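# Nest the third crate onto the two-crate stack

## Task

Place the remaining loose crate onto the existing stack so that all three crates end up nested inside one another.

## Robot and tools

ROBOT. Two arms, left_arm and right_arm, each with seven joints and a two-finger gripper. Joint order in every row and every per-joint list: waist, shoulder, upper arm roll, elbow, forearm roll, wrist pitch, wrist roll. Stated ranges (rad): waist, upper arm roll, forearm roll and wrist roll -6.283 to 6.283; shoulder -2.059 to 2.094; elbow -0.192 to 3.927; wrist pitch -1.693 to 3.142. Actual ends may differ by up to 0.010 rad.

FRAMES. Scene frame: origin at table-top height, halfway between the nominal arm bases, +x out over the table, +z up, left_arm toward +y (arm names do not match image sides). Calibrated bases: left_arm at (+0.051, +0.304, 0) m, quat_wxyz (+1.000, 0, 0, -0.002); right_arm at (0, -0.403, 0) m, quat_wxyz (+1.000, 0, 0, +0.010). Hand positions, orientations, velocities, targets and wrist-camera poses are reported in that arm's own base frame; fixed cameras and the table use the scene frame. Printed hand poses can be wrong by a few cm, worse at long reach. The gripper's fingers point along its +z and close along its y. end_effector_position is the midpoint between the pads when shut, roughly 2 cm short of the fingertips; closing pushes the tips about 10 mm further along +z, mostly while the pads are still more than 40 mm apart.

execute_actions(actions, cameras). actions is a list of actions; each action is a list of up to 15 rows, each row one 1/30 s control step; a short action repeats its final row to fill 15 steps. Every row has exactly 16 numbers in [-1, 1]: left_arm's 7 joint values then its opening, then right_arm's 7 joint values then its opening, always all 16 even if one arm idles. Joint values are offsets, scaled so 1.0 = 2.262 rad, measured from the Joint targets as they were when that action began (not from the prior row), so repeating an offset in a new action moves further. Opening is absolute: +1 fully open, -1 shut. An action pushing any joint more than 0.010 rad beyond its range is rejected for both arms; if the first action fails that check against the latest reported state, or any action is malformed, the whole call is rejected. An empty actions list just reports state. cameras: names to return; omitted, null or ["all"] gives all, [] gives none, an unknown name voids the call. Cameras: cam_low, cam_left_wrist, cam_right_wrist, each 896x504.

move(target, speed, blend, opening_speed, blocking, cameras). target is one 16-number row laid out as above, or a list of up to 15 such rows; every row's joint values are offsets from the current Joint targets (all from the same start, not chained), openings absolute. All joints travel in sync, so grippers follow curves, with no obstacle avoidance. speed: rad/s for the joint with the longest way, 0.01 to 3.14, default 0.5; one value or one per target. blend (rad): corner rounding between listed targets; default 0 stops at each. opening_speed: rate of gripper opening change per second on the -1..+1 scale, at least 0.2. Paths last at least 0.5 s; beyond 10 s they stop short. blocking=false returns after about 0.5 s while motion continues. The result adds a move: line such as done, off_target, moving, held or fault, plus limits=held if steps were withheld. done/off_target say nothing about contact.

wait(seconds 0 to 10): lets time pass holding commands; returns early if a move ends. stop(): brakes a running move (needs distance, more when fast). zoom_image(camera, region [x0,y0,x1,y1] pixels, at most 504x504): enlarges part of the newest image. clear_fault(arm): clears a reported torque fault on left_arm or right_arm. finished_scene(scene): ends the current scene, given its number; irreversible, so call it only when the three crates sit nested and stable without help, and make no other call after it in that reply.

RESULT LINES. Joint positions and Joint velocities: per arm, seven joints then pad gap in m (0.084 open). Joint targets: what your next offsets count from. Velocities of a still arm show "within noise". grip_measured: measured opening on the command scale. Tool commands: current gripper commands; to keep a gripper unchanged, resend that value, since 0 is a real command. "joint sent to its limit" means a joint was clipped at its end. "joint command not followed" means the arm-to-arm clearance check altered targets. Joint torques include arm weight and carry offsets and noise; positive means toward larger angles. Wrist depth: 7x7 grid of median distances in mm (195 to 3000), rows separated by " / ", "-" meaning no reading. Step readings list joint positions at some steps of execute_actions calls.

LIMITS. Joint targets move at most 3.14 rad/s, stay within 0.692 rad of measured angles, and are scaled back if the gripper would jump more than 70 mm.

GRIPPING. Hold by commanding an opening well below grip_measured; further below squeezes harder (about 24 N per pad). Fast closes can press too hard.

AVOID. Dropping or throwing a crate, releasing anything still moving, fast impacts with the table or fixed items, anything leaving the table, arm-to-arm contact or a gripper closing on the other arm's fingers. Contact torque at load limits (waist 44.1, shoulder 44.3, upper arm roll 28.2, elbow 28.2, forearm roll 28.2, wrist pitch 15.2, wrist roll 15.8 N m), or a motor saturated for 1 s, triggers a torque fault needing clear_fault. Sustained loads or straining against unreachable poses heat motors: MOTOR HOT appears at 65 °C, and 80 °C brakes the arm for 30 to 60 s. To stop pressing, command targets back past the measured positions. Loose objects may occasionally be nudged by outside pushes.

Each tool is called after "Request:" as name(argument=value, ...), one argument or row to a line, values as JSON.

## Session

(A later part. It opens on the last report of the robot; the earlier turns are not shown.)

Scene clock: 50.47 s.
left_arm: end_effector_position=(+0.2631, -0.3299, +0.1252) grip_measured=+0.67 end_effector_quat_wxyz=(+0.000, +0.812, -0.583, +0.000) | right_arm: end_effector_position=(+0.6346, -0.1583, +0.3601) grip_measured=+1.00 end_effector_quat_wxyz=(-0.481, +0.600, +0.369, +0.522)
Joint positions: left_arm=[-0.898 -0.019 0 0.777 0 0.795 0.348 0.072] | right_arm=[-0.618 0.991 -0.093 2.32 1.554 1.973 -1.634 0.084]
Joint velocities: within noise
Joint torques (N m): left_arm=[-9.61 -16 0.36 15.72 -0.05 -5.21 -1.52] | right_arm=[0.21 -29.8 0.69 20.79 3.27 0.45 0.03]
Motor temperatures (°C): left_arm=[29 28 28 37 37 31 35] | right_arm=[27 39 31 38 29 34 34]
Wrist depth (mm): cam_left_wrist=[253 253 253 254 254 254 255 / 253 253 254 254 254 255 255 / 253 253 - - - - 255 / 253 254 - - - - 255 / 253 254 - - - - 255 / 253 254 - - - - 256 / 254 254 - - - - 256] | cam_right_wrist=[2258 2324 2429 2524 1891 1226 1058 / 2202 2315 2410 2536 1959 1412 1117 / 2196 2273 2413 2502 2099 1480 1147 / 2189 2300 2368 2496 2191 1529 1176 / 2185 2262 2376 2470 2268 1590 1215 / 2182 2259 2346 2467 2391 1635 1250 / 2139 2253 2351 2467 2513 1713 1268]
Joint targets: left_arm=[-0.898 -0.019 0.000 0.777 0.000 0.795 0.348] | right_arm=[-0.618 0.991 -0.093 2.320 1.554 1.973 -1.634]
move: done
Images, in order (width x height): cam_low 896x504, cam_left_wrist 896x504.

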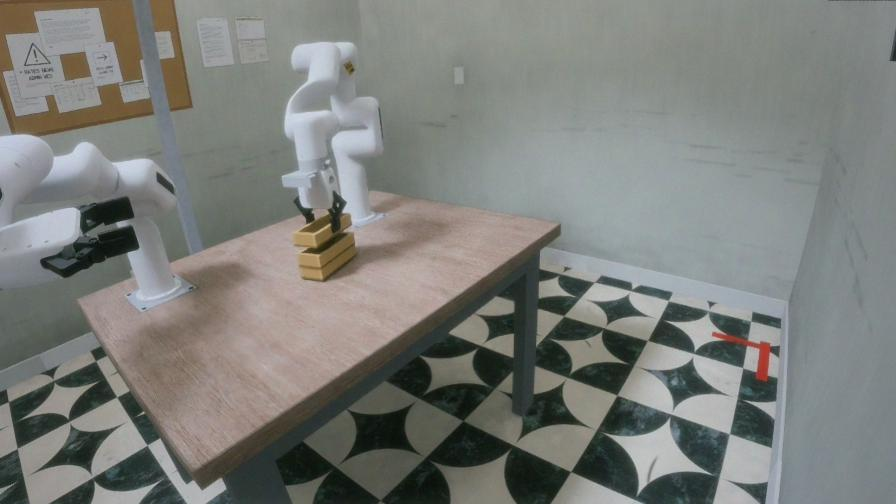

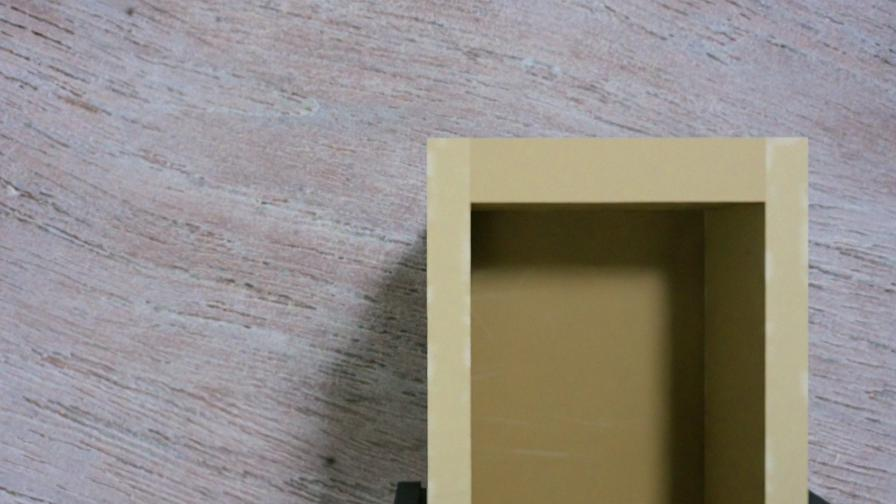

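Request:
move(
  target=[0,0.0187,0,-0.0095,0,-0.0283,0,-0.4,0,0,0,0,0,0,0,1],
  speed=0.05,
  cameras=["cam_left_wrist","cam_low"],
)

Request:
zoom_image(
  camera="cam_low",
  region=[270, 180, 390, 300],
)

Scene clock: 53.20 s.
left_arm: end_effector_position=(+0.2632, -0.3299, +0.1043) grip_measured=+0.67 end_effector_quat_wxyz=(+0.000, +0.812, -0.583, +0.000) | right_arm: end_effector_position=(+0.6346, -0.1583, +0.3601) grip_measured=+1.00 end_effector_quat_wxyz=(-0.481, +0.600, +0.369, +0.522)
Joint positions: left_arm=[-0.898 0.023 0 0.755 0 0.731 0.348 0.072] | right_arm=[-0.618 0.991 -0.093 2.32 1.554 1.973 -1.634 0.084]
Joint velocities: within noise
Joint torques (N m): left_arm=[-9.25 -16.7 0.74 15.09 -0.1 -5.32 -1.41] | right_arm=[0.07 -30.01 0.75 20.74 3.21 0.4 0.01]
Motor temperatures (°C): left_arm=[29 28 28 37 37 31 35] | right_arm=[27 39 31 38 29 34 34]
Wrist depth (mm): cam_left_wrist=[232 232 233 233 233 234 234 / 232 232 232 233 233 234 234 / 232 233 - - - - 234 / 233 233 - - - - 234 / 232 233 - - - - 235 / 233 233 - - - - 235 / 233 233 - - - - 235] | cam_right_wrist=[2230 2309 2390 2507 1894 1214 1050 / 2236 2304 2421 2521 1967 1418 1124 / 2244 2305 2398 2497 2097 1484 1147 / 2201 2293 2398 2501 2174 1527 1168 / 2178 2277 2367 2495 2308 1600 1211 / 2164 2251 2354 2473 2399 1653 1233 / 2142 2241 2346 2451 2509 1705 1268]
Joint targets: left_arm=[-0.898 0.023 0.000 0.755 0.000 0.731 0.348] | right_arm=[-0.618 0.991 -0.093 2.320 1.554 1.973 -1.634]
move: done
Images, in order (width x height): cam_low 896x504, cam_left_wrist 896x504.

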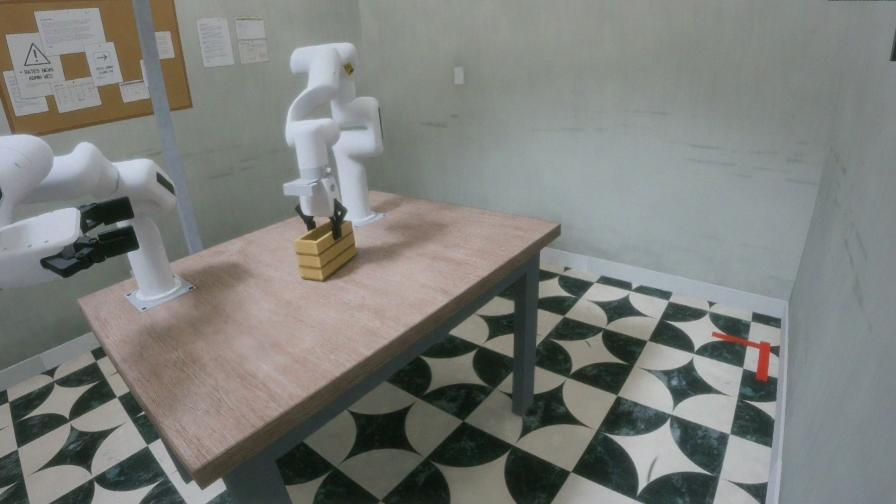

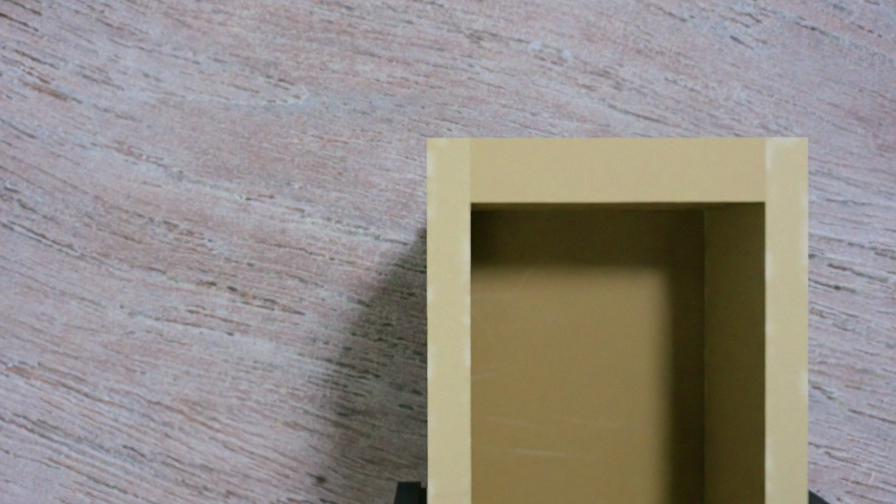

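Scaled by 4.200 from the camera's 896x504 image, which has a finer 1280x720 frame.

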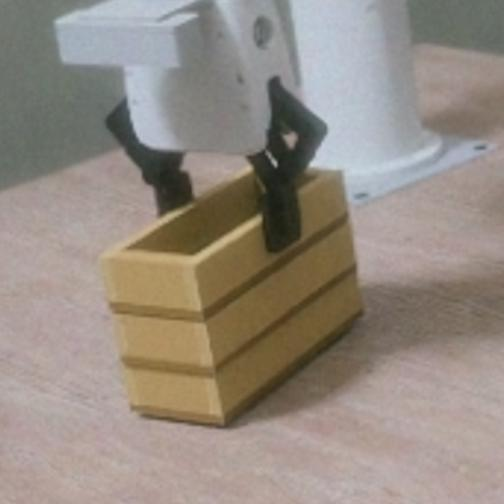

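Request:
move(
  target=[0,0.0014,0,-0.0006,0,-0.002,0,-0.4,0,0,0,0,0,0,0,1],
  speed=0.02,
  cameras=["cam_left_wrist"],
)

Request:
zoom_image(
  camera="cam_left_wrist",
  region=[400, 100, 840, 504],
)

Scene clock: 55.53 s.
left_arm: end_effector_position=(+0.2632, -0.3299, +0.1028) grip_measured=+0.67 end_effector_quat_wxyz=(+0.000, +0.812, -0.583, +0.000) | right_arm: end_effector_position=(+0.6346, -0.1583, +0.3601) grip_measured=+1.00 end_effector_quat_wxyz=(-0.481, +0.600, +0.369, +0.522)
Joint positions: left_arm=[-0.898 0.026 0 0.754 0 0.727 0.348 0.072] | right_arm=[-0.618 0.991 -0.093 2.32 1.554 1.973 -1.634 0.084]
Joint velocities: within noise
Joint torques (N m): left_arm=[-9 -16.71 0.93 14.89 -0.19 -5.18 -1.41] | right_arm=[0.18 -29.9 0.75 20.72 3.29 0.48 0.08]
Motor temperatures (°C): left_arm=[29 28 28 37 37 31 35] | right_arm=[27 39 31 38 29 34 34]
Wrist depth (mm): cam_left_wrist=[230 231 231 232 232 232 232 / 231 231 231 232 232 232 233 / 231 231 - - - - 233 / 231 231 - - - - 233 / 231 231 - - - - 233 / 231 232 - - - - 233 / 232 232 - - - - 233] | cam_right_wrist=[2218 2334 2431 2522 1893 1219 1054 / 2234 2315 2399 2514 1960 1422 1111 / 2196 2314 2440 2504 2099 1482 1152 / 2191 2284 2339 2485 2186 1530 1176 / 2178 2266 2369 2502 2317 1587 1208 / 2155 2272 2369 2444 2386 1644 1235 / 2151 2248 2357 2438 2516 1705 1273]
Joint targets: left_arm=[-0.898 0.026 0.000 0.754 0.000 0.727 0.348] | right_arm=[-0.618 0.991 -0.093 2.320 1.554 1.973 -1.634]
move: done
Images, in order (width x height): cam_left_wrist 896x504.

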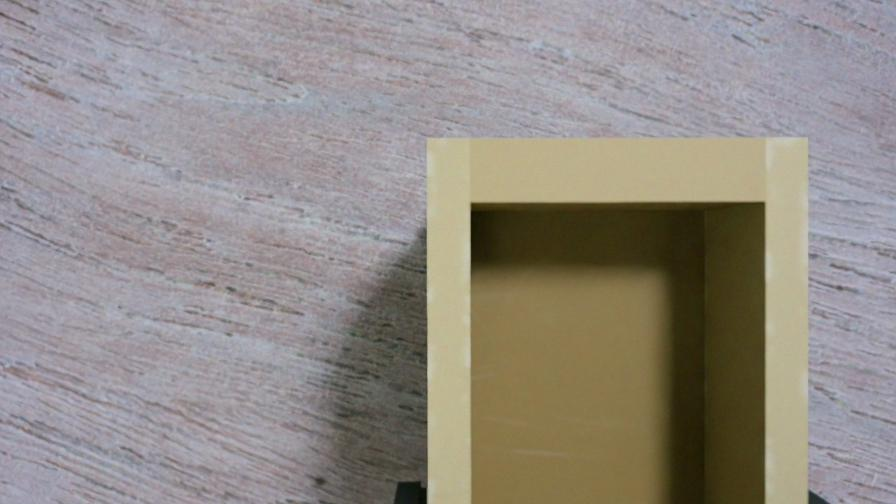

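Scaled by 1.145 from the camera's 896x504 image, which has a finer 1280x720 frame.

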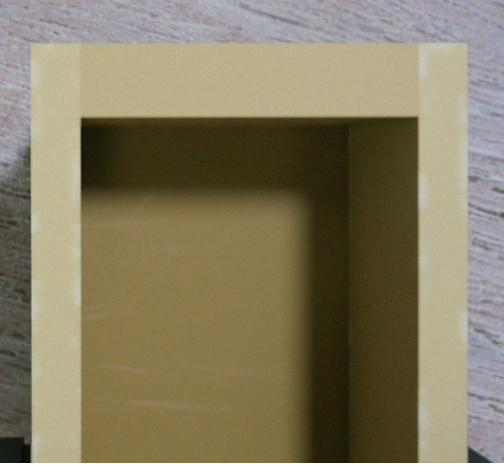

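Request:
move(
  target=[0,0.0010,0,-0.0004,0,-0.0013,0,-0.4,0,0,0,0,0,0,0,1],
  speed=0.02,
  cameras=["cam_low"],
)

Request:
zoom_image(
  camera="cam_low",
  region=[280, 210, 370, 300],
)

Scene clock: 57.17 s.
left_arm: end_effector_position=(+0.2632, -0.3300, +0.1019) grip_measured=+0.67 end_effector_quat_wxyz=(+0.000, +0.812, -0.583, +0.000) | right_arm: end_effector_position=(+0.6346, -0.1583, +0.3601) grip_measured=+1.00 end_effector_quat_wxyz=(-0.481, +0.600, +0.369, +0.522)
Joint positions: left_arm=[-0.898 0.029 0 0.753 0 0.724 0.348 0.072] | right_arm=[-0.618 0.991 -0.093 2.32 1.554 1.973 -1.634 0.084]
Joint velocities: within noise
Joint torques (N m): left_arm=[-8.86 -6.88 1.06 7.34 -0.19 -3.57 -1.4] | right_arm=[0.19 -29.9 0.65 20.7 3.29 0.46 0.03]
Motor temperatures (°C): left_arm=[29 28 28 37 37 31 35] | right_arm=[27 39 31 38 29 34 34]
Wrist depth (mm): cam_left_wrist=[230 230 231 231 231 232 232 / 230 230 230 231 231 232 232 / 230 231 - - - - 232 / 231 231 - - - - 232 / 231 231 - - - - 232 / 231 231 - - - - 233 / 231 231 - - - - 233] | cam_right_wrist=[2221 2328 2427 2508 1890 1214 1054 / 2209 2340 2395 2524 1956 1421 1124 / 2215 2302 2378 2488 2110 1478 1142 / 2211 2292 2386 2510 2188 1538 1182 / 2159 2266 2395 2506 2281 1588 1209 / 2175 2247 2376 2444 2439 1639 1240 / 2164 2228 2358 2450 2536 1718 1270]
Joint targets: left_arm=[-0.898 0.029 0.000 0.753 0.000 0.724 0.348] | right_arm=[-0.618 0.991 -0.093 2.320 1.554 1.973 -1.634]
move: done
Images, in order (width x height): cam_low 896x504.

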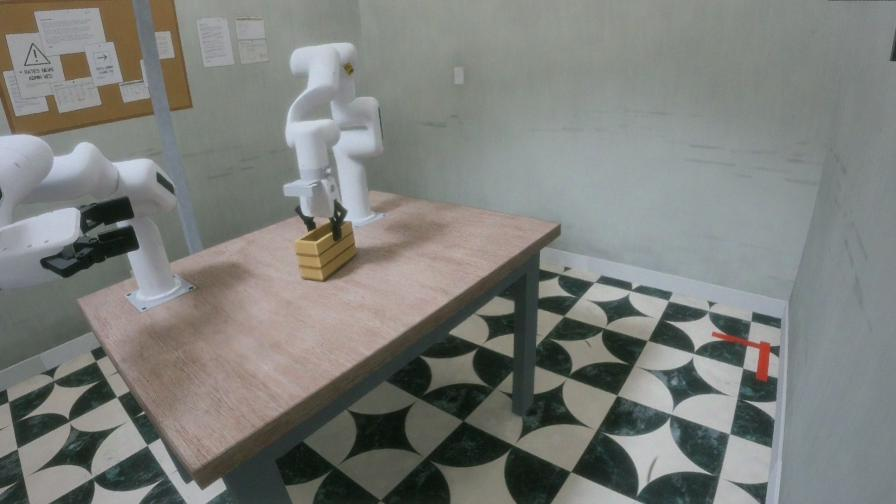

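Scaled by 5.600 from the camera's 896x504 image, which has a finer 1280x720 frame.

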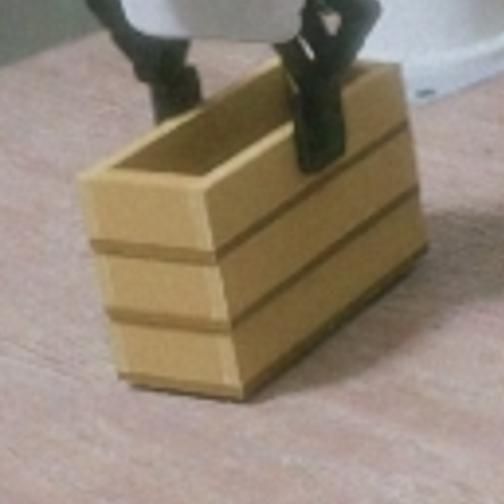

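Request:
move(
  target=[0,0,0,0,0,0,0,1,0,0,0,0,0,0,0,1],
  opening_speed=0.4,
  cameras=[],
)

Request:
move(
  target=[
    [0,-0.0207,0,0.0107,0,0.032,0,1,0,0,0,0,0,0,0,1],
    [0,-0.0404,0,0.0246,0,0.0655,0,1,0,0,0,0,0,0,0,1],
  ],
  speed=0.2,
  cameras=["cam_left_wrist","cam_low"],
)

Request:
zoom_image(
  camera="cam_low",
  region=[280, 210, 370, 300],
)

Scene clock: 61.93 s.
left_arm: end_effector_position=(+0.2631, -0.3299, +0.1017) grip_measured=+1.00 end_effector_quat_wxyz=(+0.000, +0.812, -0.583, +0.000) | right_arm: end_effector_position=(+0.6346, -0.1583, +0.3601) grip_measured=+1.00 end_effector_quat_wxyz=(-0.481, +0.600, +0.369, +0.522)
Joint positions: left_arm=[-0.898 0.029 0 0.753 0 0.724 0.348 0.084] | right_arm=[-0.618 0.991 -0.093 2.32 1.554 1.973 -1.634 0.084]
Joint velocities: within noise
Joint torques (N m): left_arm=[-8.08 -31.34 1.47 21.25 -0.21 -5.11 -1.29] | right_arm=[0.16 -30 0.74 20.81 3.37 0.44 0]
Motor temperatures (°C): left_arm=[29 28 28 36 37 31 35] | right_arm=[27 40 31 38 29 34 34]
Wrist depth (mm): cam_left_wrist=[229 230 230 230 230 231 231 / 230 230 230 230 231 231 231 / 230 230 - - - - 232 / 230 230 - - - - 232 / 230 230 - - - - 232 / 230 231 - - - - 232 / 230 231 - - - - 232] | cam_right_wrist=[2241 2330 2436 2485 1892 1219 1057 / 2211 2292 2414 2513 1970 1413 1114 / 2177 2301 2414 2506 2081 1481 1145 / 2187 2285 2399 2480 2180 1527 1175 / 2185 2261 2406 2489 2314 1589 1208 / 2190 2249 2340 2472 2436 1634 1236 / 2143 2264 2365 2450 2530 1689 1271]
Joint targets: left_arm=[-0.898 0.029 0.000 0.753 0.000 0.724 0.348] | right_arm=[-0.618 0.991 -0.093 2.320 1.554 1.973 -1.634]
move: done
No camera images: "cameras" was empty.

Scene clock: 63.23 s.
left_arm: end_effector_position=(+0.2630, -0.3298, +0.1499) grip_measured=+1.00 end_effector_quat_wxyz=(+0.000, +0.812, -0.583, +0.000) | right_arm: end_effector_position=(+0.6346, -0.1583, +0.3601) grip_measured=+1.00 end_effector_quat_wxyz=(-0.481, +0.600, +0.369, +0.522)
Joint positions: left_arm=[-0.898 -0.062 0 0.808 0 0.872 0.348 0.084] | right_arm=[-0.618 0.991 -0.093 2.32 1.554 1.973 -1.634 0.084]
Joint velocities: within noise
Joint torques (N m): left_arm=[-7.69 -30.02 1.51 22.83 -0.08 -0.16 -1.19] | right_arm=[0.25 -29.88 0.7 20.85 3.41 0.49 0.05]
Motor temperatures (°C): left_arm=[29 28 28 37 37 31 35] | right_arm=[27 40 31 38 29 34 34]
Wrist depth (mm): cam_left_wrist=[277 277 277 278 278 279 278 / 277 277 278 278 279 279 279 / 277 277 278 278 279 280 280 / 277 278 278 198 198 279 280 / 277 278 278 198 198 280 280 / 278 278 279 198 198 280 280 / 278 279 279 198 199 280 281] | cam_right_wrist=[2229 2316 2392 2532 1886 1228 1055 / 2221 2304 2386 2545 1941 1412 1119 / 2205 2293 2390 2511 2077 1478 1141 / 2198 2302 2403 2507 2180 1516 1176 / 2195 2260 2393 2510 2310 1588 1215 / 2161 2254 2337 2455 2433 1637 1232 / 2149 2232 2334 2457 2524 1699 1268]
Joint targets: left_arm=[-0.898 -0.063 0.000 0.809 0.000 0.872 0.348] | right_arm=[-0.618 0.991 -0.093 2.320 1.554 1.973 -1.634]
move: done
Images, in order (width x height): cam_low 896x504, cam_left_wrist 896x504.

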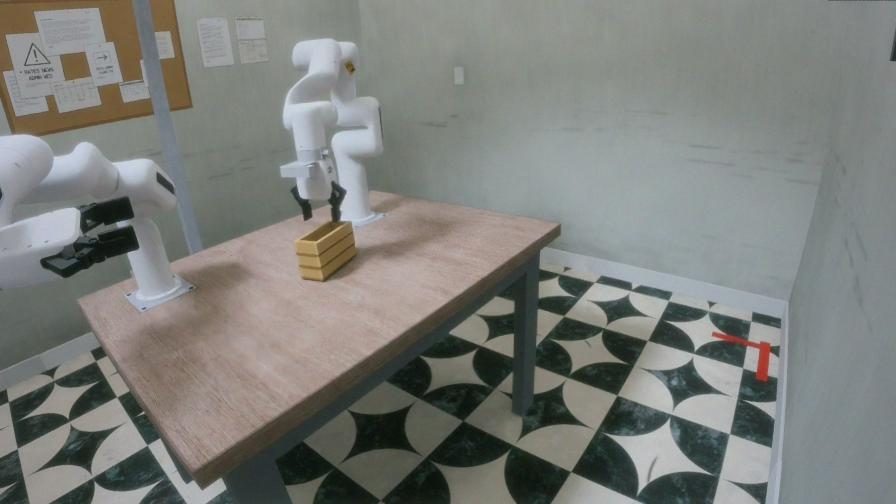

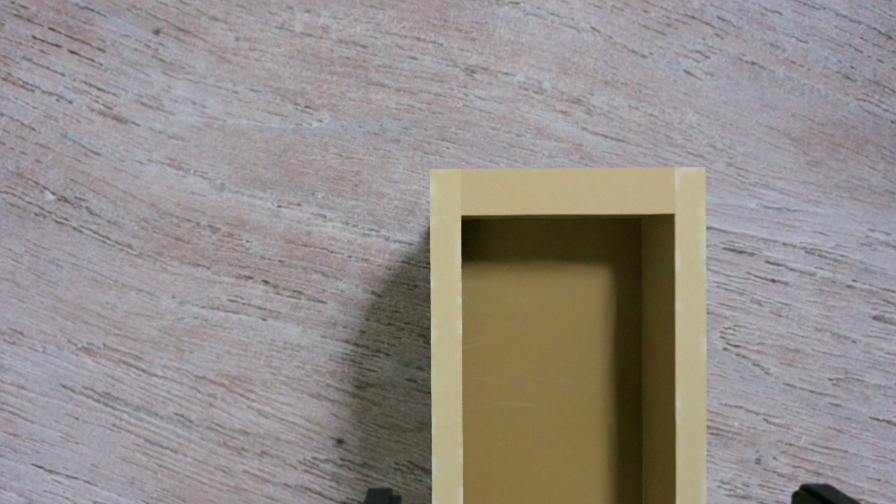

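Scaled by 5.600 from the camera's 896x504 image, which has a finer 1280x720 frame.

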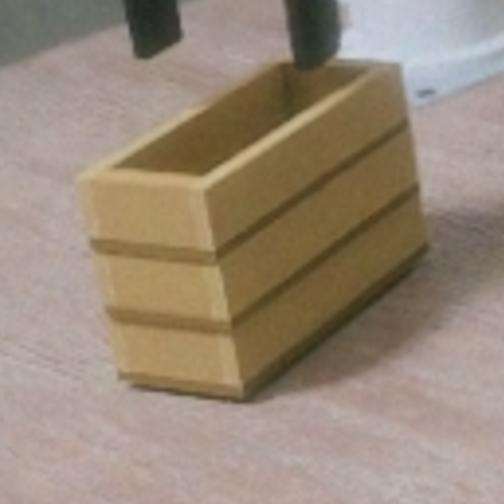

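Works perfectly.

Request:
finished_scene(
  scene=1,
)

The scene is finished: the task was done.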